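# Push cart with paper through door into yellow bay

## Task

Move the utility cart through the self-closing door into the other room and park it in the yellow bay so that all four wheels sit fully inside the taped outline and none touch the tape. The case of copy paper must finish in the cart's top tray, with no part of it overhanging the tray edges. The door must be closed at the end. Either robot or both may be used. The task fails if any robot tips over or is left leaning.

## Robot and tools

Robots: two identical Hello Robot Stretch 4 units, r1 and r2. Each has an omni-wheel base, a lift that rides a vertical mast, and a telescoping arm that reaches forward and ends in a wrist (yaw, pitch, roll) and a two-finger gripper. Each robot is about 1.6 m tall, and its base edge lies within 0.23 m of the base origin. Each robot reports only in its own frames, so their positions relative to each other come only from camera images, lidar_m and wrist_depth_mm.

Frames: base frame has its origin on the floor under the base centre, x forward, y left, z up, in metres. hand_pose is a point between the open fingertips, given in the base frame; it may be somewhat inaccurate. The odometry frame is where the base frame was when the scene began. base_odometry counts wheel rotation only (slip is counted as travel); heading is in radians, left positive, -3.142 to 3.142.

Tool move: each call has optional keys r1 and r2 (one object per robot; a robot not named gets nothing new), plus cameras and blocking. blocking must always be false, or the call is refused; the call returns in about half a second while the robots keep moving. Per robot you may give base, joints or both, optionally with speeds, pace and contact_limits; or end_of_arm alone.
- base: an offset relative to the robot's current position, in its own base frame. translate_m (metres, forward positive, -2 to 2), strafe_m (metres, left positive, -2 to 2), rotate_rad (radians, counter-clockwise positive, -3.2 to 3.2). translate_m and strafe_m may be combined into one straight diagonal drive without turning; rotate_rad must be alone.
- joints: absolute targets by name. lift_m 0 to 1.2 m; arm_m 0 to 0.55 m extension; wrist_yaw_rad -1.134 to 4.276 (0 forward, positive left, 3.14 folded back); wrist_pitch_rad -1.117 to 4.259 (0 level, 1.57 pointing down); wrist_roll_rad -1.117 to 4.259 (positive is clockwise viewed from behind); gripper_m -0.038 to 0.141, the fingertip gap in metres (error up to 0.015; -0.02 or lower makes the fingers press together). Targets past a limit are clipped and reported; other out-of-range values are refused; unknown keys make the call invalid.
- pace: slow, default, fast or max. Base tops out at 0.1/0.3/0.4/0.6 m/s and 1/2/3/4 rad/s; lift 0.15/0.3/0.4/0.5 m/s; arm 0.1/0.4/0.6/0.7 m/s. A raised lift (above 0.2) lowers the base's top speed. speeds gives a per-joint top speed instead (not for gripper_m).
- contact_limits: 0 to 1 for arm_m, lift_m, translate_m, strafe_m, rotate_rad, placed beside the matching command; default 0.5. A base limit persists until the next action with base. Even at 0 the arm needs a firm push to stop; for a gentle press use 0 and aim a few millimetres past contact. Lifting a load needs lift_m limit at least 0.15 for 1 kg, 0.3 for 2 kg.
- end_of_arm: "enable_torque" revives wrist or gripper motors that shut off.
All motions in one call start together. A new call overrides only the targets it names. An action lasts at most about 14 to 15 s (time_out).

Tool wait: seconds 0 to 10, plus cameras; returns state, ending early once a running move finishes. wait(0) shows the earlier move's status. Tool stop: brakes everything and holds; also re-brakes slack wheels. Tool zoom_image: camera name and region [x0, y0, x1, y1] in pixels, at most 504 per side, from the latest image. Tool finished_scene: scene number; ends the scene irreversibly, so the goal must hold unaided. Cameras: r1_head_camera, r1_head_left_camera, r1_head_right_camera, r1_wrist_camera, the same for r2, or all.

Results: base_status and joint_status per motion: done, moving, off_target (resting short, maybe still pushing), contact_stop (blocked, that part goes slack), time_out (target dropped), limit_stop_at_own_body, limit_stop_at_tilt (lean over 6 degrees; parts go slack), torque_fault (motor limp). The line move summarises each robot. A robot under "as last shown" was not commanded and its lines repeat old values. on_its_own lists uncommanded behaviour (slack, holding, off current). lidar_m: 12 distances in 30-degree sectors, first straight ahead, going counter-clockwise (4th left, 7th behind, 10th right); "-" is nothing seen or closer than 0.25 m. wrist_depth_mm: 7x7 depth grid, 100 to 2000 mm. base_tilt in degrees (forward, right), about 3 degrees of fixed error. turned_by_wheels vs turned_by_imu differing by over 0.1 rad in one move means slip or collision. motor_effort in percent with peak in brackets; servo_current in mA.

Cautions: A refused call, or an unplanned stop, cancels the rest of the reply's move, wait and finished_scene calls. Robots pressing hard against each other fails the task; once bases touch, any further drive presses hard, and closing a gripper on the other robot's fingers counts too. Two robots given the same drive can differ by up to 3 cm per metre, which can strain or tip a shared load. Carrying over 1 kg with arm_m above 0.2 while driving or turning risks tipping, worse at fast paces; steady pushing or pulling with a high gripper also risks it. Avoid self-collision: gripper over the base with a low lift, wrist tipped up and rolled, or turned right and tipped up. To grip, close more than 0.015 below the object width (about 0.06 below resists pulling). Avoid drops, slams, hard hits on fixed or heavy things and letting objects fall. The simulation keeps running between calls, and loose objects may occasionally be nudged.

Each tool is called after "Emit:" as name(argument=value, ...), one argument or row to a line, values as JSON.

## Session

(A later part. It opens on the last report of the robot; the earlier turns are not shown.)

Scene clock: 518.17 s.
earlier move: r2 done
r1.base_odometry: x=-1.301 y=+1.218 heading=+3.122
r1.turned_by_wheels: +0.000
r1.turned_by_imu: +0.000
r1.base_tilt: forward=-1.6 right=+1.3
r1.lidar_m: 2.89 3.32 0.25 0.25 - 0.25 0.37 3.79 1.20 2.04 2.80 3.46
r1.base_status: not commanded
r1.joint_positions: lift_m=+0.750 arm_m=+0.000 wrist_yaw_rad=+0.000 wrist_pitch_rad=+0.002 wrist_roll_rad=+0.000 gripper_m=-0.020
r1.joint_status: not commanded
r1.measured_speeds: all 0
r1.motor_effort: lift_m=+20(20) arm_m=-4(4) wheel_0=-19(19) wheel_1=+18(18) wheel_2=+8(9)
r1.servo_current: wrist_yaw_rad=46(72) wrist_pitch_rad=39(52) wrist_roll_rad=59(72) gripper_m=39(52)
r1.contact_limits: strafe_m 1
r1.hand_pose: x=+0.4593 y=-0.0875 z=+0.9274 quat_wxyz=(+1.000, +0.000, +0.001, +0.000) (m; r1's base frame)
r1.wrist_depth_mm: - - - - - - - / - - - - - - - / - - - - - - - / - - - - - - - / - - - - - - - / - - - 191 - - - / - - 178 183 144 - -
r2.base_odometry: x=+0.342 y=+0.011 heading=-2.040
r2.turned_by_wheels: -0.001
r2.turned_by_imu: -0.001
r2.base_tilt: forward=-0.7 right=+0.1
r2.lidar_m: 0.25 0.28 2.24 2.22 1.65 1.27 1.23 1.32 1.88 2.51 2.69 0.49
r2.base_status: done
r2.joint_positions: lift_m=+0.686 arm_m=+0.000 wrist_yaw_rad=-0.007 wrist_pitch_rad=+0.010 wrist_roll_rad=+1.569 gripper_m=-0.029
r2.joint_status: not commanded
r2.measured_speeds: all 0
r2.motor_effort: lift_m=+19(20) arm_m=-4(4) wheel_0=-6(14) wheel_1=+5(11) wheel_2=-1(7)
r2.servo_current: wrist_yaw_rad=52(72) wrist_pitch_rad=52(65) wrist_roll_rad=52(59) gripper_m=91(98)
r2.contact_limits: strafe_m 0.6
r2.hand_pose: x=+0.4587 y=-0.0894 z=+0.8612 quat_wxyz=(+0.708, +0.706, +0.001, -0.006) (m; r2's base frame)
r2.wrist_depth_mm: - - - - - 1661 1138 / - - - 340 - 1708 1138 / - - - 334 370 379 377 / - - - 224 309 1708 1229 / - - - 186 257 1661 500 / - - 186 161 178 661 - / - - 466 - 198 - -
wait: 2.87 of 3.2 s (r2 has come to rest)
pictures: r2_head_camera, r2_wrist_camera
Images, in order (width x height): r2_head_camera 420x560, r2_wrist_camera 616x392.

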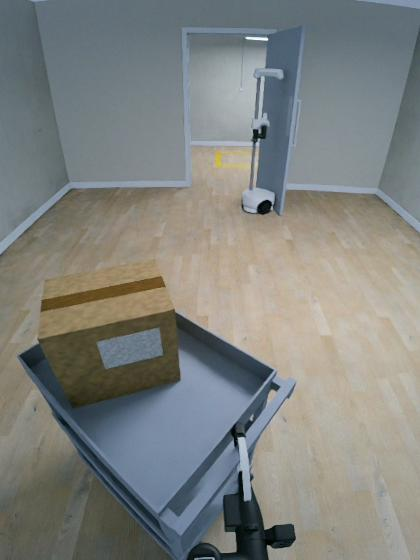

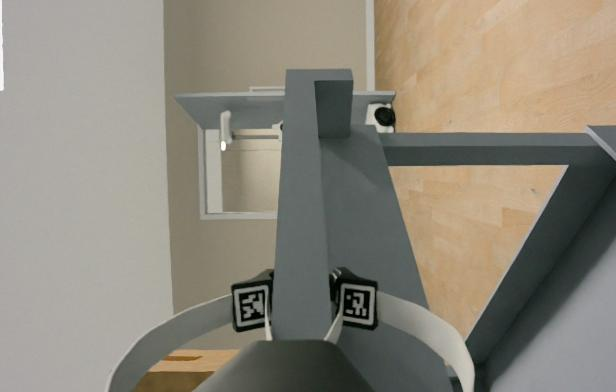

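Emit:
move(
  blocking=false,
  r2={"base":{"strafe_m":0.36,"translate_m":0.04},"pace":"slow","contact_limits":{"strafe_m":0.6}},
)

Emit:
wait(
  seconds=4.5,
  cameras=["r2_head_camera","r2_wrist_camera"],
)

Scene clock: 533.23 s.
move: r2 moving
r1: as last shown
r1.lidar_m: 2.90 3.31 0.25 0.25 - 0.25 0.38 3.80 1.21 1.99 2.75 3.46
r1.motor_effort: lift_m=+20(20) arm_m=-4(4) wheel_0=-18(19) wheel_1=+18(18) wheel_2=+8(8)
r1.servo_current: wrist_yaw_rad=46(52) wrist_pitch_rad=52(52) wrist_roll_rad=46(65) gripper_m=52(52)
r1.contact_limits: strafe_m 1
r1.wrist_depth_mm: - - - - - - - / - - - - - - - / - - - - - - - / - - - - - - - / - - - - - - - / - - - 191 - - - / - - 178 183 143 - -
r2.base_odometry: x=+0.353 y=+0.004 heading=-2.041
r2.turned_by_wheels: -0.001
r2.turned_by_imu: -0.001
r2.base_tilt: forward=-0.6 right=+0.1
r2.lidar_m: 0.25 0.28 2.24 2.22 1.64 1.27 1.21 1.28 1.89 2.54 2.71 0.47
r2.base_status: translate_m moving; strafe_m moving
r2.joint_positions: lift_m=+0.686 arm_m=+0.000 wrist_yaw_rad=-0.007 wrist_pitch_rad=+0.010 wrist_roll_rad=+1.569 gripper_m=-0.029
r2.joint_status: not commanded
r2.measured_speeds: translate_m=+0.006 strafe_m=+0.052 rotate_rad=+0.001 lift_m=+0.000 arm_m=+0.000 wrist_yaw_rad=+0.000 wrist_pitch_rad=+0.000 wrist_roll_rad=+0.000
r2.motor_effort: lift_m=+19(19) arm_m=-4(4) wheel_0=-12(13) wheel_1=+8(9) wheel_2=-10(11)
r2.servo_current: wrist_yaw_rad=65(65) wrist_pitch_rad=65(65) wrist_roll_rad=46(52) gripper_m=98(98)
r2.contact_limits: strafe_m 0.6
r2.hand_pose: x=+0.4587 y=-0.0894 z=+0.8612 quat_wxyz=(+0.708, +0.706, +0.001, -0.006) (m; r2's base frame)
r2.wrist_depth_mm: - - - - - 1708 1160 / - - - 340 - 1661 1182 / - - - 330 373 379 379 / - - - 216 309 1661 1229 / - - - 185 256 1708 500 / - - 186 161 179 654 - / - - 462 - 198 - -
pictures: none

Scene clock: 537.57 s.
earlier move: r2 done
r1.base_odometry: x=-1.301 y=+1.218 heading=+3.122
r1.turned_by_wheels: +0.000
r1.turned_by_imu: +0.000
r1.base_tilt: forward=-1.6 right=+1.3
r1.lidar_m: 2.96 3.35 0.25 0.25 - 0.25 0.38 3.78 1.21 2.02 2.80 3.09
r1.base_status: not commanded
r1.joint_positions: lift_m=+0.750 arm_m=+0.000 wrist_yaw_rad=+0.000 wrist_pitch_rad=+0.002 wrist_roll_rad=+0.000 gripper_m=-0.020
r1.joint_status: not commanded
r1.measured_speeds: all 0
r1.motor_effort: lift_m=+20(20) arm_m=-4(4) wheel_0=-19(20) wheel_1=+17(18) wheel_2=+8(8)
r1.servo_current: wrist_yaw_rad=46(78) wrist_pitch_rad=39(52) wrist_roll_rad=52(65) gripper_m=46(59)
r1.contact_limits: strafe_m 1
r1.hand_pose: x=+0.4593 y=-0.0875 z=+0.9274 quat_wxyz=(+1.000, +0.000, +0.001, +0.000) (m; r1's base frame)
r1.wrist_depth_mm: - - - - - - - / - - - - - - - / - - - - - - - / - - - - - - - / - - - - - - - / - - - 191 - - - / - - 178 183 143 - -
r2.base_odometry: x=+0.645 y=-0.187 heading=-2.040
r2.turned_by_wheels: +0.001
r2.turned_by_imu: +0.000
r2.base_tilt: forward=-0.7 right=+0.1
r2.lidar_m: 0.26 0.25 1.88 1.87 1.70 1.29 1.25 1.34 1.95 2.86 3.03 0.48
r2.base_status: done
r2.joint_positions: lift_m=+0.686 arm_m=+0.000 wrist_yaw_rad=-0.006 wrist_pitch_rad=+0.010 wrist_roll_rad=+1.569 gripper_m=-0.029
r2.joint_status: not commanded
r2.measured_speeds: all 0
r2.motor_effort: lift_m=+19(20) arm_m=-4(4) wheel_0=-3(15) wheel_1=+4(9) wheel_2=-7(13)
r2.servo_current: wrist_yaw_rad=46(78) wrist_pitch_rad=59(65) wrist_roll_rad=39(59) gripper_m=91(104)
r2.contact_limits: strafe_m 0.6
r2.hand_pose: x=+0.4588 y=-0.0890 z=+0.8612 quat_wxyz=(+0.708, +0.706, +0.002, -0.005) (m; r2's base frame)
r2.wrist_depth_mm: - - - - - 1661 1160 / - - - 317 - 1661 1160 / - - - 253 349 366 364 / - - - 211 291 1661 480 / - - - 186 252 1708 - / - - 187 162 178 683 - / - 455 418 - 207 - -
wait: 4.33 of 4.5 s (r2 has come to rest)
pictures: r2_head_camera, r2_wrist_camera
Images, in order (width x height): r2_head_camera 420x560, r2_wrist_camera 616x392.

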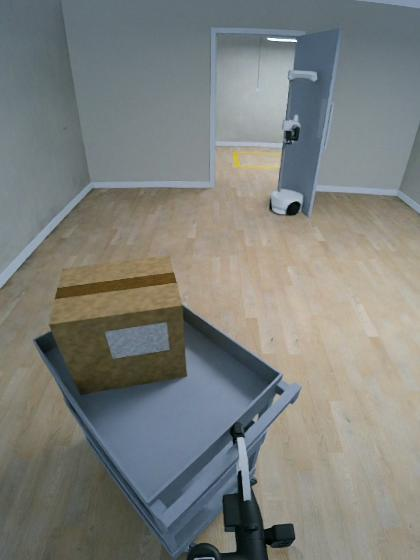

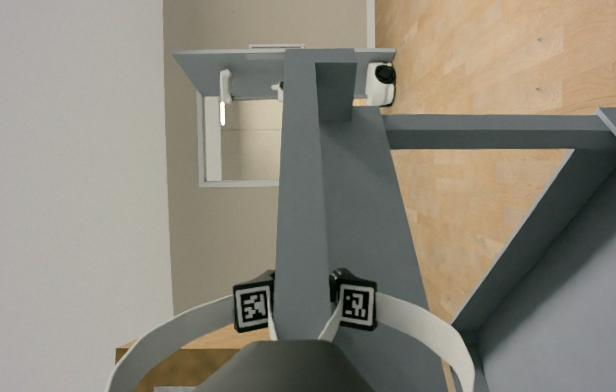

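Emit:
move(
  blocking=false,
  r2={"joints":{"gripper_m":0.12}},
)

Emit:
wait(
  seconds=1.2,
)

Emit:
move(
  blocking=false,
  r2={"base":{"translate_m":-0.32}},
)

Emit:
wait(
  seconds=2.2,
)

Emit:
move(
  blocking=false,
  r2={"base":{"strafe_m":0.18}},
)

Emit:
wait(
  seconds=2,
  cameras=["r2_head_camera","r2_wrist_camera"],
)

Scene clock: 569.40 s.
move: r2 moving
r1: as last shown
r1.base_tilt: forward=-1.5 right=+1.3
r1.lidar_m: 2.95 3.34 0.25 0.25 - 0.25 0.37 3.77 1.20 2.04 2.79 3.08
r1.motor_effort: lift_m=+20(20) arm_m=-4(4) wheel_0=-19(19) wheel_1=+18(18) wheel_2=+8(8)
r1.servo_current: wrist_yaw_rad=39(59) wrist_pitch_rad=46(52) wrist_roll_rad=33(65) gripper_m=39(52)
r1.contact_limits: strafe_m 1
r2.base_odometry: x=+0.645 y=-0.187 heading=-2.040
r2.turned_by_wheels: +0.000
r2.turned_by_imu: +0.000
r2.base_tilt: forward=-0.7 right=+0.1
r2.lidar_m: 0.25 0.27 1.90 1.86 1.69 1.28 1.24 1.33 1.93 2.87 3.05 0.48
r2.base_status: not commanded
r2.joint_positions: lift_m=+0.686 arm_m=+0.000 wrist_yaw_rad=-0.006 wrist_pitch_rad=+0.010 wrist_roll_rad=+1.569 gripper_m=-0.003
r2.joint_status: gripper_m moving
r2.measured_speeds: all 0
r2.motor_effort: lift_m=+19(19) arm_m=-4(4) wheel_0=-3(4) wheel_1=+4(4) wheel_2=-7(7)
r2.servo_current: wrist_yaw_rad=39(59) wrist_pitch_rad=59(65) wrist_roll_rad=39(59) gripper_m=104(104)
r2.contact_limits: strafe_m 0.6
r2.hand_pose: x=+0.4588 y=-0.0890 z=+0.8612 quat_wxyz=(+0.708, +0.706, +0.002, -0.005) (m; r2's base frame)
r2.wrist_depth_mm: - - - - - 1661 1138 / - - - 322 - 1661 1160 / - - - 315 359 373 373 / - - - 216 300 1708 480 / - - - 195 256 1863 - / - - 187 165 183 707 - / - 421 421 - 210 - -
pictures: none

Scene clock: 570.60 s.
earlier move: r2 moving
r1.base_odometry: x=-1.301 y=+1.218 heading=+3.122
r1.turned_by_wheels: +0.000
r1.turned_by_imu: +0.000
r1.base_tilt: forward=-1.6 right=+1.2
r1.lidar_m: 2.91 3.36 0.25 0.25 - 0.25 0.37 3.78 1.23 2.01 2.79 3.08
r1.base_status: not commanded
r1.joint_positions: lift_m=+0.750 arm_m=+0.000 wrist_yaw_rad=+0.000 wrist_pitch_rad=+0.002 wrist_roll_rad=+0.000 gripper_m=-0.020
r1.joint_status: not commanded
r1.measured_speeds: all 0
r1.motor_effort: lift_m=+20(20) arm_m=-4(4) wheel_0=-19(20) wheel_1=+17(18) wheel_2=+8(9)
r1.servo_current: wrist_yaw_rad=46(59) wrist_pitch_rad=39(52) wrist_roll_rad=39(65) gripper_m=46(52)
r1.contact_limits: strafe_m 1
r1.hand_pose: x=+0.4593 y=-0.0875 z=+0.9274 quat_wxyz=(+1.000, +0.000, +0.001, +0.000) (m; r1's base frame)
r1.wrist_depth_mm: - - - - - - - / - - - - - - - / - - - - - - - / - - - - - - - / - - - - - - - / - - - 190 - - - / - - 177 183 144 - -
r2.base_odometry: x=+0.645 y=-0.187 heading=-2.040
r2.turned_by_wheels: +0.000
r2.turned_by_imu: +0.000
r2.base_tilt: forward=-0.7 right=+0.1
r2.lidar_m: 0.26 0.25 1.90 1.84 1.68 1.31 1.24 1.31 1.92 2.86 3.06 0.52
r2.base_status: not commanded
r2.joint_positions: lift_m=+0.686 arm_m=+0.000 wrist_yaw_rad=-0.005 wrist_pitch_rad=+0.010 wrist_roll_rad=+1.569 gripper_m=+0.115
r2.joint_status: gripper_m moving
r2.measured_speeds: all 0
r2.motor_effort: lift_m=+19(20) arm_m=-3(4) wheel_0=-2(4) wheel_1=+4(4) wheel_2=-7(7)
r2.servo_current: wrist_yaw_rad=59(59) wrist_pitch_rad=59(65) wrist_roll_rad=59(59) gripper_m=72(130)
r2.contact_limits: strafe_m 0.6
r2.hand_pose: x=+0.4588 y=-0.0888 z=+0.8612 quat_wxyz=(+0.708, +0.706, +0.002, -0.005) (m; r2's base frame)
r2.wrist_depth_mm: - - - - - 1661 1182 / - - - 325 - 1661 1160 / - - - 325 364 379 377 / - - - 229 307 1708 504 / - - - 196 263 1863 - / - - 193 174 187 707 - / - 480 424 - 215 - -
wait: 1.20 s; no rest
pictures: none

Scene clock: 571.10 s.
earlier move: r2 moving
move: r2 moving
r1: as last shown
r1.base_tilt: forward=-1.6 right=+1.3
r1.lidar_m: 2.94 3.31 0.25 0.25 - 0.25 0.38 3.77 1.20 2.00 2.77 3.05
r1.motor_effort: lift_m=+20(20) arm_m=-4(4) wheel_0=-19(19) wheel_1=+17(18) wheel_2=+8(9)
r1.servo_current: wrist_yaw_rad=46(59) wrist_pitch_rad=33(46) wrist_roll_rad=72(72) gripper_m=46(46)
r1.contact_limits: strafe_m 1
r1.wrist_depth_mm: - - - - - - - / - - - - - - - / - - - - - - - / - - - - - - - / - - - - - - - / - - - 191 - - - / - - 178 183 143 - -
r2.base_odometry: x=+0.659 y=-0.160 heading=-2.040
r2.turned_by_wheels: +0.000
r2.turned_by_imu: +0.000
r2.base_tilt: forward=-0.7 right=+0.0
r2.lidar_m: 0.29 0.30 1.90 1.84 1.64 1.25 1.20 1.30 1.87 2.87 3.06 0.47
r2.base_status: translate_m moving
r2.joint_positions: lift_m=+0.686 arm_m=+0.000 wrist_yaw_rad=-0.003 wrist_pitch_rad=+0.007 wrist_roll_rad=+1.569 gripper_m=+0.120
r2.joint_status: gripper_m moving
r2.measured_speeds: translate_m=-0.123 strafe_m=+0.001 rotate_rad=+0.007 lift_m=+0.000 arm_m=+0.000 wrist_yaw_rad=+0.000 wrist_pitch_rad=+0.000 wrist_roll_rad=+0.000
r2.motor_effort: lift_m=+19(19) arm_m=-3(4) wheel_0=-5(9) wheel_1=-9(9) wheel_2=+13(13)
r2.servo_current: wrist_yaw_rad=39(59) wrist_pitch_rad=46(65) wrist_roll_rad=39(59) gripper_m=59(78)
r2.hand_pose: x=+0.4590 y=-0.0882 z=+0.8621 quat_wxyz=(+0.708, +0.706, +0.001, -0.003) (m; r2's base frame)
r2.wrist_depth_mm: - - - - - 1618 1182 / - - - 355 - 1708 1160 / - - - 357 392 402 404 / - - - 320 327 1708 500 / - - - 222 281 1708 - / - - 199 189 198 683 - / - - 455 - 231 778 -
pictures: none

Scene clock: 573.17 s.
earlier move: r2 done
r1.base_odometry: x=-1.301 y=+1.218 heading=+3.122
r1.turned_by_wheels: +0.000
r1.turned_by_imu: +0.000
r1.base_tilt: forward=-1.6 right=+1.3
r1.lidar_m: 2.92 3.34 0.25 0.25 - 0.25 0.38 3.78 1.20 2.01 2.78 3.10
r1.base_status: not commanded
r1.joint_positions: lift_m=+0.750 arm_m=+0.000 wrist_yaw_rad=+0.000 wrist_pitch_rad=+0.002 wrist_roll_rad=+0.000 gripper_m=-0.020
r1.joint_status: not commanded
r1.measured_speeds: all 0
r1.motor_effort: lift_m=+20(20) arm_m=-4(4) wheel_0=-19(19) wheel_1=+18(18) wheel_2=+8(9)
r1.servo_current: wrist_yaw_rad=39(65) wrist_pitch_rad=39(52) wrist_roll_rad=46(72) gripper_m=39(46)
r1.contact_limits: strafe_m 1
r1.hand_pose: x=+0.4593 y=-0.0875 z=+0.9274 quat_wxyz=(+1.000, +0.000, +0.001, +0.000) (m; r1's base frame)
r1.wrist_depth_mm: - - - - - - - / - - - - - - - / - - - - - - - / - - - - - - - / - - - - - - - / - - - 191 - - - / - - 178 184 144 - -
r2.base_odometry: x=+0.789 y=+0.098 heading=-2.040
r2.turned_by_wheels: +0.000
r2.turned_by_imu: +0.000
r2.base_tilt: forward=-0.7 right=+0.0
r2.lidar_m: 0.58 0.74 1.93 1.88 1.26 0.94 0.91 0.99 1.45 2.84 3.04 0.90
r2.base_status: done
r2.joint_positions: lift_m=+0.686 arm_m=+0.000 wrist_yaw_rad=-0.003 wrist_pitch_rad=+0.007 wrist_roll_rad=+1.569 gripper_m=+0.120
r2.joint_status: all done
r2.measured_speeds: all 0
r2.motor_effort: lift_m=+19(19) arm_m=-4(4) wheel_0=-1(10) wheel_1=-2(9) wheel_2=+2(14)
r2.servo_current: wrist_yaw_rad=39(65) wrist_pitch_rad=46(65) wrist_roll_rad=39(59) gripper_m=52(78)
r2.hand_pose: x=+0.4590 y=-0.0882 z=+0.8621 quat_wxyz=(+0.708, +0.706, +0.001, -0.003) (m; r2's base frame)
r2.wrist_depth_mm: - - - - - 1708 1182 / - - - - - 1661 1182 / - - - - - 1576 1205 / - - - 640 - 732 1078 / - - - 564 - 878 530 / - - 200 477 192 - 477 / - - 723 - - - -
wait: 2.07 of 2.2 s (r2 has come to rest)
pictures: none

Scene clock: 573.67 s.
move: r2 moving
r1: as last shown
r1.lidar_m: 2.93 3.35 0.25 0.25 - 0.25 0.37 3.80 1.22 2.05 2.78 3.06
r1.motor_effort: lift_m=+20(20) arm_m=-4(4) wheel_0=-19(19) wheel_1=+17(18) wheel_2=+8(8)
r1.servo_current: wrist_yaw_rad=52(65) wrist_pitch_rad=39(46) wrist_roll_rad=33(65) gripper_m=39(46)
r1.contact_limits: strafe_m 1
r1.wrist_depth_mm: - - - - - - - / - - - - - - - / - - - - - - - / - - - - - - - / - - - - - - - / - - - 191 - - - / - - 177 183 144 - -
r2.base_odometry: x=+0.822 y=+0.082 heading=-2.040
r2.turned_by_wheels: +0.000
r2.turned_by_imu: +0.000
r2.base_tilt: forward=-0.7 right=+0.1
r2.lidar_m: 0.56 0.81 1.89 1.85 1.26 0.96 0.93 0.97 1.42 2.89 3.04 0.86
r2.base_status: strafe_m moving
r2.joint_positions: lift_m=+0.686 arm_m=+0.000 wrist_yaw_rad=-0.003 wrist_pitch_rad=+0.007 wrist_roll_rad=+1.569 gripper_m=+0.120
r2.joint_status: not commanded
r2.measured_speeds: translate_m=-0.001 strafe_m=+0.139 rotate_rad=+0.005 lift_m=+0.000 arm_m=+0.000 wrist_yaw_rad=+0.000 wrist_pitch_rad=+0.000 wrist_roll_rad=+0.000
r2.motor_effort: lift_m=+19(19) arm_m=-3(4) wheel_0=-6(13) wheel_1=+12(13) wheel_2=-1(1)
r2.servo_current: wrist_yaw_rad=52(59) wrist_pitch_rad=46(52) wrist_roll_rad=52(65) gripper_m=46(59)
r2.hand_pose: x=+0.4590 y=-0.0882 z=+0.8621 quat_wxyz=(+0.708, +0.706, +0.001, -0.003) (m; r2's base frame)
r2.wrist_depth_mm: - - - - - 1708 1182 / - - - - - 1661 1205 / - - - - - 1464 1182 / - - - 609 - 778 831 / - - - 539 - - 504 / - - 200 455 192 - 462 / - - 707 - - 404 -
pictures: none

Scene clock: 575.03 s.
earlier move: r2 done
r1.base_odometry: x=-1.301 y=+1.218 heading=+3.122
r1.turned_by_wheels: +0.000
r1.turned_by_imu: +0.000
r1.base_tilt: forward=-1.5 right=+1.3
r1.lidar_m: 2.94 3.31 0.25 0.25 - 0.25 0.37 3.80 1.22 2.04 2.78 3.07
r1.base_status: not commanded
r1.joint_positions: lift_m=+0.750 arm_m=+0.000 wrist_yaw_rad=+0.000 wrist_pitch_rad=+0.002 wrist_roll_rad=+0.000 gripper_m=-0.020
r1.joint_status: not commanded
r1.measured_speeds: all 0
r1.motor_effort: lift_m=+20(20) arm_m=-4(4) wheel_0=-19(19) wheel_1=+18(18) wheel_2=+8(8)
r1.servo_current: wrist_yaw_rad=26(65) wrist_pitch_rad=39(52) wrist_roll_rad=52(65) gripper_m=39(52)
r1.contact_limits: strafe_m 1
r1.hand_pose: x=+0.4593 y=-0.0875 z=+0.9274 quat_wxyz=(+1.000, +0.000, +0.001, +0.000) (m; r1's base frame)
r1.wrist_depth_mm: - - - - - - - / - - - - - - - / - - - - - - - / - - - - - - - / - - - - - - - / - - - 191 - - - / - - 178 183 144 - -
r2.base_odometry: x=+0.950 y=+0.017 heading=-2.040
r2.turned_by_wheels: +0.000
r2.turned_by_imu: +0.000
r2.base_tilt: forward=-0.7 right=+0.1
r2.lidar_m: 0.57 0.99 1.75 1.71 1.24 0.94 0.91 0.96 1.42 3.04 3.21 0.64
r2.base_status: done
r2.joint_positions: lift_m=+0.686 arm_m=+0.000 wrist_yaw_rad=-0.003 wrist_pitch_rad=+0.007 wrist_roll_rad=+1.569 gripper_m=+0.120
r2.joint_status: not commanded
r2.measured_speeds: all 0
r2.motor_effort: lift_m=+19(19) arm_m=-4(4) wheel_0=-1(13) wheel_1=+3(13) wheel_2=+0(2)
r2.servo_current: wrist_yaw_rad=52(65) wrist_pitch_rad=52(52) wrist_roll_rad=52(65) gripper_m=52(59)
r2.hand_pose: x=+0.4590 y=-0.0882 z=+0.8621 quat_wxyz=(+0.708, +0.706, +0.001, -0.003) (m; r2's base frame)
r2.wrist_depth_mm: - - - - - 1661 1182 / - - - 597 - 654 1060 / - - - 508 - 820 508 / - - - 382 - - 452 / - - 723 387 397 399 402 / - - 200 445 198 - 484 / - - 691 - - - 904
wait: 1.37 of 2 s (r2 has come to rest)
pictures: r2_head_camera, r2_wrist_camera
Images, in order (width x height): r2_head_camera 420x560, r2_wrist_camera 616x392.

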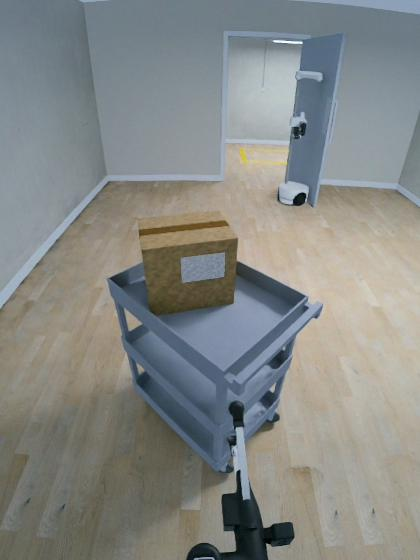

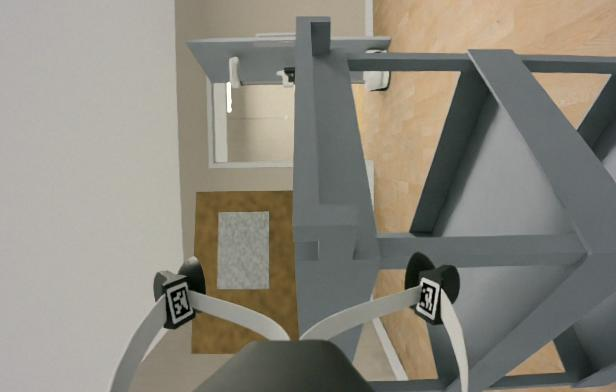

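Emit:
move(
  blocking=false,
  r2={"base":{"translate_m":0.2,"strafe_m":-0.06},"contact_limits":{"translate_m":0.2}},
)

Emit:
wait(
  seconds=2,
  cameras=["r2_head_camera","r2_wrist_camera"],
)

Emit:
move(
  blocking=false,
  r2={"joints":{"gripper_m":-0.03}},
)

Emit:
wait(
  seconds=1.8,
  cameras=["r2_head_camera","r2_wrist_camera"],
)

Scene clock: 581.27 s.
move: r2 moving
r1: as last shown
r1.base_tilt: forward=-1.6 right=+1.3
r1.lidar_m: 2.96 3.33 0.25 0.25 - 0.25 0.37 3.79 1.21 2.04 2.77 3.09
r1.motor_effort: lift_m=+20(20) arm_m=-4(4) wheel_0=-19(19) wheel_1=+17(18) wheel_2=+8(8)
r1.servo_current: wrist_yaw_rad=33(59) wrist_pitch_rad=39(46) wrist_roll_rad=52(65) gripper_m=46(46)
r1.contact_limits: strafe_m 1
r1.wrist_depth_mm: - - - - - - - / - - - - - - - / - - - - - - - / - - - - - - - / - - - - - - - / - - - 190 - - - / - - 178 183 144 - -
r2.base_odometry: x=+0.927 y=-0.007 heading=-2.040
r2.turned_by_wheels: +0.000
r2.turned_by_imu: +0.000
r2.base_tilt: forward=-0.7 right=+0.1
r2.lidar_m: 0.56 0.96 1.73 1.71 1.29 0.97 0.94 1.01 1.42 3.01 3.20 0.62
r2.base_status: translate_m moving; strafe_m moving
r2.joint_positions: lift_m=+0.686 arm_m=+0.000 wrist_yaw_rad=-0.003 wrist_pitch_rad=+0.007 wrist_roll_rad=+1.569 gripper_m=+0.120
r2.joint_status: not commanded
r2.measured_speeds: translate_m=+0.122 strafe_m=-0.037 rotate_rad=+0.005 lift_m=+0.000 arm_m=+0.000 wrist_yaw_rad=+0.000 wrist_pitch_rad=+0.000 wrist_roll_rad=+0.000
r2.motor_effort: lift_m=+19(19) arm_m=-4(4) wheel_0=+6(14) wheel_1=+5(8) wheel_2=-13(13)
r2.servo_current: wrist_yaw_rad=52(59) wrist_pitch_rad=52(52) wrist_roll_rad=46(52) gripper_m=52(59)
r2.contact_limits: translate_m 0.2
r2.hand_pose: x=+0.4590 y=-0.0882 z=+0.8621 quat_wxyz=(+0.708, +0.706, +0.001, -0.003) (m; r2's base frame)
r2.wrist_depth_mm: - - - - - 1756 1160 / - - - 580 - 683 640 / - - - 500 - 809 488 / - - - 424 - - 433 / - - 691 338 364 375 375 / - - 217 387 197 - 459 / - - 668 - - 549 854
pictures: none

Scene clock: 582.83 s.
earlier move: r2 done
r1.base_odometry: x=-1.301 y=+1.218 heading=+3.122
r1.turned_by_wheels: +0.000
r1.turned_by_imu: +0.000
r1.base_tilt: forward=-1.6 right=+1.3
r1.lidar_m: 2.95 3.31 0.25 0.25 - 0.25 0.39 3.79 1.21 2.05 2.78 3.09
r1.base_status: not commanded
r1.joint_positions: lift_m=+0.750 arm_m=+0.000 wrist_yaw_rad=+0.000 wrist_pitch_rad=+0.002 wrist_roll_rad=+0.000 gripper_m=-0.020
r1.joint_status: not commanded
r1.measured_speeds: all 0
r1.motor_effort: lift_m=+20(20) arm_m=-4(4) wheel_0=-19(19) wheel_1=+17(18) wheel_2=+8(8)
r1.servo_current: wrist_yaw_rad=59(72) wrist_pitch_rad=39(52) wrist_roll_rad=46(72) gripper_m=39(46)
r1.contact_limits: strafe_m 1
r1.hand_pose: x=+0.4593 y=-0.0875 z=+0.9274 quat_wxyz=(+1.000, +0.000, +0.001, +0.000) (m; r1's base frame)
r1.wrist_depth_mm: - - - - - - - / - - - - - - - / - - - - - - - / - - - - - - - / - - - - - - - / - - - 190 - - - / - - 178 183 143 - -
r2.base_odometry: x=+0.806 y=-0.134 heading=-2.040
r2.turned_by_wheels: +0.000
r2.turned_by_imu: +0.001
r2.base_tilt: forward=-0.8 right=+0.0
r2.lidar_m: 0.41 0.62 1.76 1.74 1.52 1.13 1.11 1.21 1.73 2.96 3.16 0.48
r2.base_status: done
r2.joint_positions: lift_m=+0.686 arm_m=+0.000 wrist_yaw_rad=-0.003 wrist_pitch_rad=+0.007 wrist_roll_rad=+1.569 gripper_m=+0.120
r2.joint_status: not commanded
r2.measured_speeds: all 0
r2.motor_effort: lift_m=+19(19) arm_m=-3(4) wheel_0=+2(14) wheel_1=+3(8) wheel_2=-2(13)
r2.servo_current: wrist_yaw_rad=52(65) wrist_pitch_rad=46(52) wrist_roll_rad=46(65) gripper_m=46(59)
r2.contact_limits: translate_m 0.2
r2.hand_pose: x=+0.4590 y=-0.0882 z=+0.8621 quat_wxyz=(+0.708, +0.706, +0.001, -0.003) (m; r2's base frame)
r2.wrist_depth_mm: - - - 452 - 1661 1060 / - - - 410 - 1708 455 / - - - 334 - 1808 - / - - - 298 306 741 - / - - 544 204 265 831 - / - - 201 174 213 - - / - - 512 - 212 768 -
wait: 1.57 of 2 s (r2 has come to rest)
pictures: r2_head_camera, r2_wrist_camera
Images, in order (width x height): r2_head_camera 420x560, r2_wrist_camera 616x392.

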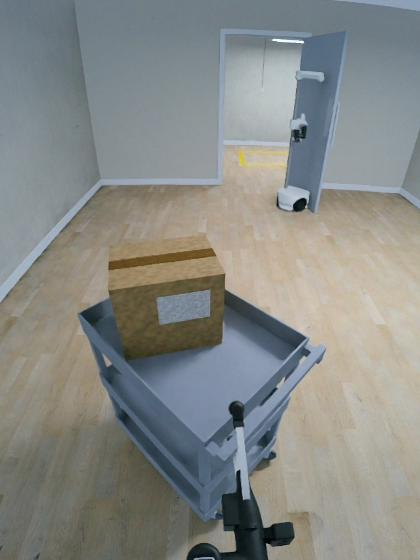

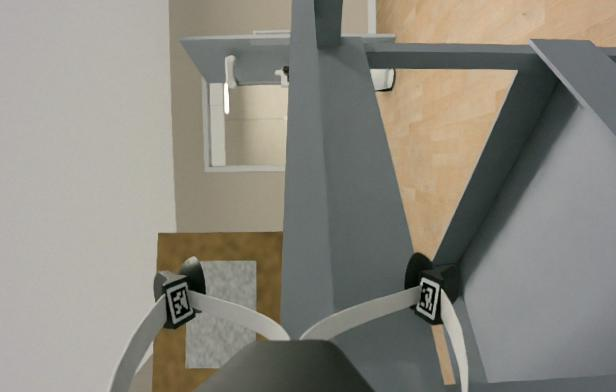

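Scene clock: 583.33 s.
move: r2 moving
r1: as last shown
r1.base_tilt: forward=-1.5 right=+1.3
r1.lidar_m: 2.96 3.31 0.25 0.25 - 0.25 0.39 3.77 1.20 2.07 2.77 3.06
r1.motor_effort: lift_m=+20(20) arm_m=-4(4) wheel_0=-19(19) wheel_1=+18(18) wheel_2=+8(8)
r1.servo_current: wrist_yaw_rad=59(59) wrist_pitch_rad=46(52) wrist_roll_rad=39(59) gripper_m=46(46)
r1.contact_limits: strafe_m 1
r1.wrist_depth_mm: - - - - - - - / - - - - - - - / - - - - - - - / - - - - - - - / - - - - - - - / - - - 191 - - - / - - 178 184 143 - -
r2.base_odometry: x=+0.806 y=-0.134 heading=-2.040
r2.turned_by_wheels: +0.000
r2.turned_by_imu: +0.000
r2.base_tilt: forward=-0.8 right=+0.1
r2.lidar_m: 0.41 0.63 1.77 1.76 1.54 1.13 1.11 1.19 1.73 2.99 3.18 0.47
r2.base_status: not commanded
r2.joint_positions: lift_m=+0.686 arm_m=+0.000 wrist_yaw_rad=-0.003 wrist_pitch_rad=+0.007 wrist_roll_rad=+1.569 gripper_m=+0.106
r2.joint_status: gripper_m moving
r2.measured_speeds: all 0
r2.motor_effort: lift_m=+19(19) arm_m=-3(4) wheel_0=+3(3) wheel_1=+4(4) wheel_2=-3(3)
r2.servo_current: wrist_yaw_rad=33(59) wrist_pitch_rad=59(59) wrist_roll_rad=52(52) gripper_m=91(98)
r2.contact_limits: translate_m 0.2
r2.hand_pose: x=+0.4590 y=-0.0882 z=+0.8621 quat_wxyz=(+0.708, +0.706, +0.001, -0.003) (m; r2's base frame)
r2.wrist_depth_mm: - - - 452 - 1661 1060 / - - - 413 - 1661 452 / - - - 336 - 1808 - / - - - 300 306 750 - / - - 539 204 264 831 - / - - 196 174 199 - - / - - 508 - 213 - -
pictures: none

Scene clock: 585.07 s.
earlier move: r2 done
r1.base_odometry: x=-1.301 y=+1.218 heading=+3.122
r1.turned_by_wheels: +0.000
r1.turned_by_imu: +0.000
r1.base_tilt: forward=-1.6 right=+1.3
r1.lidar_m: 2.95 3.32 0.25 0.25 - 0.25 0.35 3.75 1.21 2.02 2.79 3.12
r1.base_status: not commanded
r1.joint_positions: lift_m=+0.750 arm_m=+0.000 wrist_yaw_rad=+0.000 wrist_pitch_rad=+0.002 wrist_roll_rad=+0.000 gripper_m=-0.020
r1.joint_status: not commanded
r1.measured_speeds: all 0
r1.motor_effort: lift_m=+20(20) arm_m=-4(4) wheel_0=-18(19) wheel_1=+18(18) wheel_2=+8(8)
r1.servo_current: wrist_yaw_rad=39(59) wrist_pitch_rad=46(52) wrist_roll_rad=46(65) gripper_m=46(52)
r1.contact_limits: strafe_m 1
r1.hand_pose: x=+0.4593 y=-0.0875 z=+0.9274 quat_wxyz=(+1.000, +0.000, +0.001, +0.000) (m; r1's base frame)
r1.wrist_depth_mm: - - - - - - - / - - - - - - - / - - - - - - - / - - - - - - - / - - - - - - - / - - - 191 - - - / - - 178 183 143 - -
r2.base_odometry: x=+0.806 y=-0.134 heading=-2.040
r2.turned_by_wheels: +0.000
r2.turned_by_imu: +0.000
r2.base_tilt: forward=-0.7 right=+0.1
r2.lidar_m: 0.38 0.61 1.78 1.76 1.51 1.14 1.10 1.19 1.71 2.99 3.18 0.49
r2.base_status: not commanded
r2.joint_positions: lift_m=+0.686 arm_m=+0.000 wrist_yaw_rad=+0.002 wrist_pitch_rad=+0.007 wrist_roll_rad=+1.569 gripper_m=-0.028
r2.joint_status: all done
r2.measured_speeds: all 0
r2.motor_effort: lift_m=+19(19) arm_m=-4(4) wheel_0=+3(3) wheel_1=+4(4) wheel_2=-2(3)
r2.servo_current: wrist_yaw_rad=46(59) wrist_pitch_rad=52(59) wrist_roll_rad=46(65) gripper_m=124(267)
r2.contact_limits: translate_m 0.2
r2.hand_pose: x=+0.4595 y=-0.0868 z=+0.8621 quat_wxyz=(+0.708, +0.706, +0.003, -0.002) (m; r2's base frame)
r2.wrist_depth_mm: - - - 439 - 1708 466 / - - - 377 - 1708 - / - - - 249 343 1808 - / - - - 211 282 759 - / - - 530 190 251 - - / - - 183 160 179 - - / - - 508 - 208 - -
wait: 1.73 of 1.8 s (r2 has come to rest)
pictures: r2_head_camera, r2_wrist_camera
Images, in order (width x height): r2_head_camera 420x560, r2_wrist_camera 616x392.

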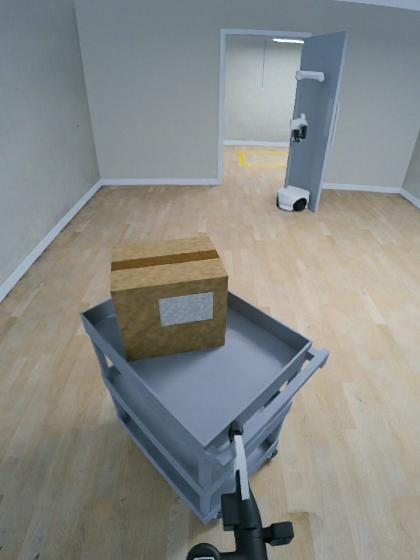

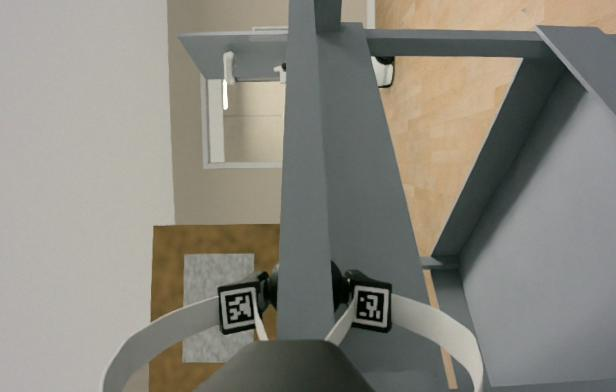

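Emit:
move(
  blocking=false,
  r2={"base":{"translate_m":0.4},"pace":"slow","contact_limits":{"translate_m":0.6}},
)

Emit:
wait(
  seconds=4.8,
  cameras=["r2_head_camera"],
)

Scene clock: 589.37 s.
move: r2 moving
r1: as last shown
r1.lidar_m: 2.94 3.34 0.25 0.25 - 0.25 0.38 3.78 1.19 2.04 2.78 3.08
r1.motor_effort: lift_m=+20(20) arm_m=-4(4) wheel_0=-19(19) wheel_1=+17(18) wheel_2=+8(8)
r1.servo_current: wrist_yaw_rad=33(72) wrist_pitch_rad=33(46) wrist_roll_rad=52(65) gripper_m=46(46)
r1.contact_limits: strafe_m 1
r1.wrist_depth_mm: - - - - - - - / - - - - - - - / - - - - - - - / - - - - - - - / - - - - - - - / - - - 191 - - - / - - 178 183 144 - -
r2.base_odometry: x=+0.800 y=-0.145 heading=-2.040
r2.turned_by_wheels: +0.000
r2.turned_by_imu: +0.001
r2.base_tilt: forward=-0.7 right=+0.1
r2.lidar_m: 0.37 0.63 1.76 1.76 1.52 1.16 1.12 1.21 1.74 2.99 3.19 0.48
r2.base_status: translate_m moving
r2.joint_positions: lift_m=+0.686 arm_m=+0.000 wrist_yaw_rad=+0.000 wrist_pitch_rad=+0.007 wrist_roll_rad=+1.569 gripper_m=-0.029
r2.joint_status: not commanded
r2.measured_speeds: translate_m=+0.049 strafe_m=-0.001 rotate_rad=-0.001 lift_m=+0.000 arm_m=+0.000 wrist_yaw_rad=-0.026 wrist_pitch_rad=+0.000 wrist_roll_rad=+0.000
r2.motor_effort: lift_m=+19(19) arm_m=-3(4) wheel_0=+8(10) wheel_1=+8(9) wheel_2=-13(13)
r2.servo_current: wrist_yaw_rad=33(52) wrist_pitch_rad=46(52) wrist_roll_rad=46(52) gripper_m=91(124)
r2.contact_limits: translate_m 0.6
r2.hand_pose: x=+0.4593 y=-0.0874 z=+0.8621 quat_wxyz=(+0.708, +0.706, +0.002, -0.002) (m; r2's base frame)
r2.wrist_depth_mm: - - - 436 - 1618 1042 / - - - 373 - 1661 521 / - - - 309 - 1808 - / - - - 216 290 741 - / - - 525 189 250 820 - / - - 186 160 179 - - / - - 496 - 200 - -
pictures: none

Scene clock: 594.13 s.
earlier move: r2 done
r1.base_odometry: x=-1.301 y=+1.218 heading=+3.122
r1.turned_by_wheels: +0.000
r1.turned_by_imu: +0.000
r1.base_tilt: forward=-1.6 right=+1.3
r1.lidar_m: 2.82 3.33 0.25 0.25 - 0.25 0.36 3.78 1.22 2.02 2.79 2.89
r1.base_status: not commanded
r1.joint_positions: lift_m=+0.750 arm_m=+0.000 wrist_yaw_rad=+0.000 wrist_pitch_rad=+0.002 wrist_roll_rad=+0.000 gripper_m=-0.020
r1.joint_status: not commanded
r1.measured_speeds: all 0
r1.motor_effort: lift_m=+20(20) arm_m=-4(4) wheel_0=-19(19) wheel_1=+17(18) wheel_2=+8(9)
r1.servo_current: wrist_yaw_rad=46(72) wrist_pitch_rad=46(52) wrist_roll_rad=59(72) gripper_m=46(52)
r1.contact_limits: strafe_m 1
r1.hand_pose: x=+0.4593 y=-0.0875 z=+0.9274 quat_wxyz=(+1.000, +0.000, +0.001, +0.000) (m; r1's base frame)
r1.wrist_depth_mm: - - - - - - - / - - - - - - - / - - - - - - - / - - - - - - - / - - - - - - - / - - - 191 - - - / - - 178 183 144 - -
r2.base_odometry: x=+0.626 y=-0.491 heading=-2.039
r2.turned_by_wheels: +0.001
r2.turned_by_imu: +0.003
r2.base_tilt: forward=-0.7 right=+0.0
r2.lidar_m: 0.33 0.41 0.74 1.69 1.84 1.54 1.50 1.62 2.34 3.01 3.23 3.31
r2.base_status: done
r2.joint_positions: lift_m=+0.686 arm_m=+0.000 wrist_yaw_rad=+0.012 wrist_pitch_rad=+0.007 wrist_roll_rad=+1.569 gripper_m=-0.029
r2.joint_status: not commanded
r2.measured_speeds: all 0
r2.motor_effort: lift_m=+19(19) arm_m=-4(4) wheel_0=+11(14) wheel_1=+9(11) wheel_2=-5(16)
r2.servo_current: wrist_yaw_rad=65(78) wrist_pitch_rad=46(59) wrist_roll_rad=39(59) gripper_m=91(124)
r2.contact_limits: translate_m 0.6
r2.hand_pose: x=+0.4603 y=-0.0840 z=+0.8621 quat_wxyz=(+0.708, +0.707, +0.007, +0.002) (m; r2's base frame)
r2.wrist_depth_mm: - - - - - 1661 1160 / - - - - - 1661 1160 / - - - - - 1661 1182 / - - - 492 - 1708 521 / - - - 229 - 1863 - / - - - 173 178 634 - / - - 177 - 219 147 -
wait: 4.77 of 4.8 s (r2 has come to rest)
pictures: r2_head_camera
Images, in order (width x height): r2_head_camera 420x560.

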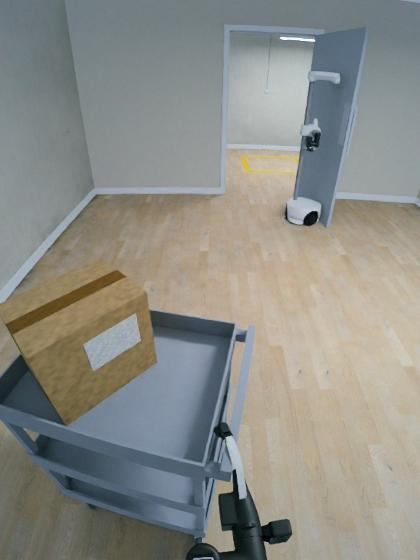

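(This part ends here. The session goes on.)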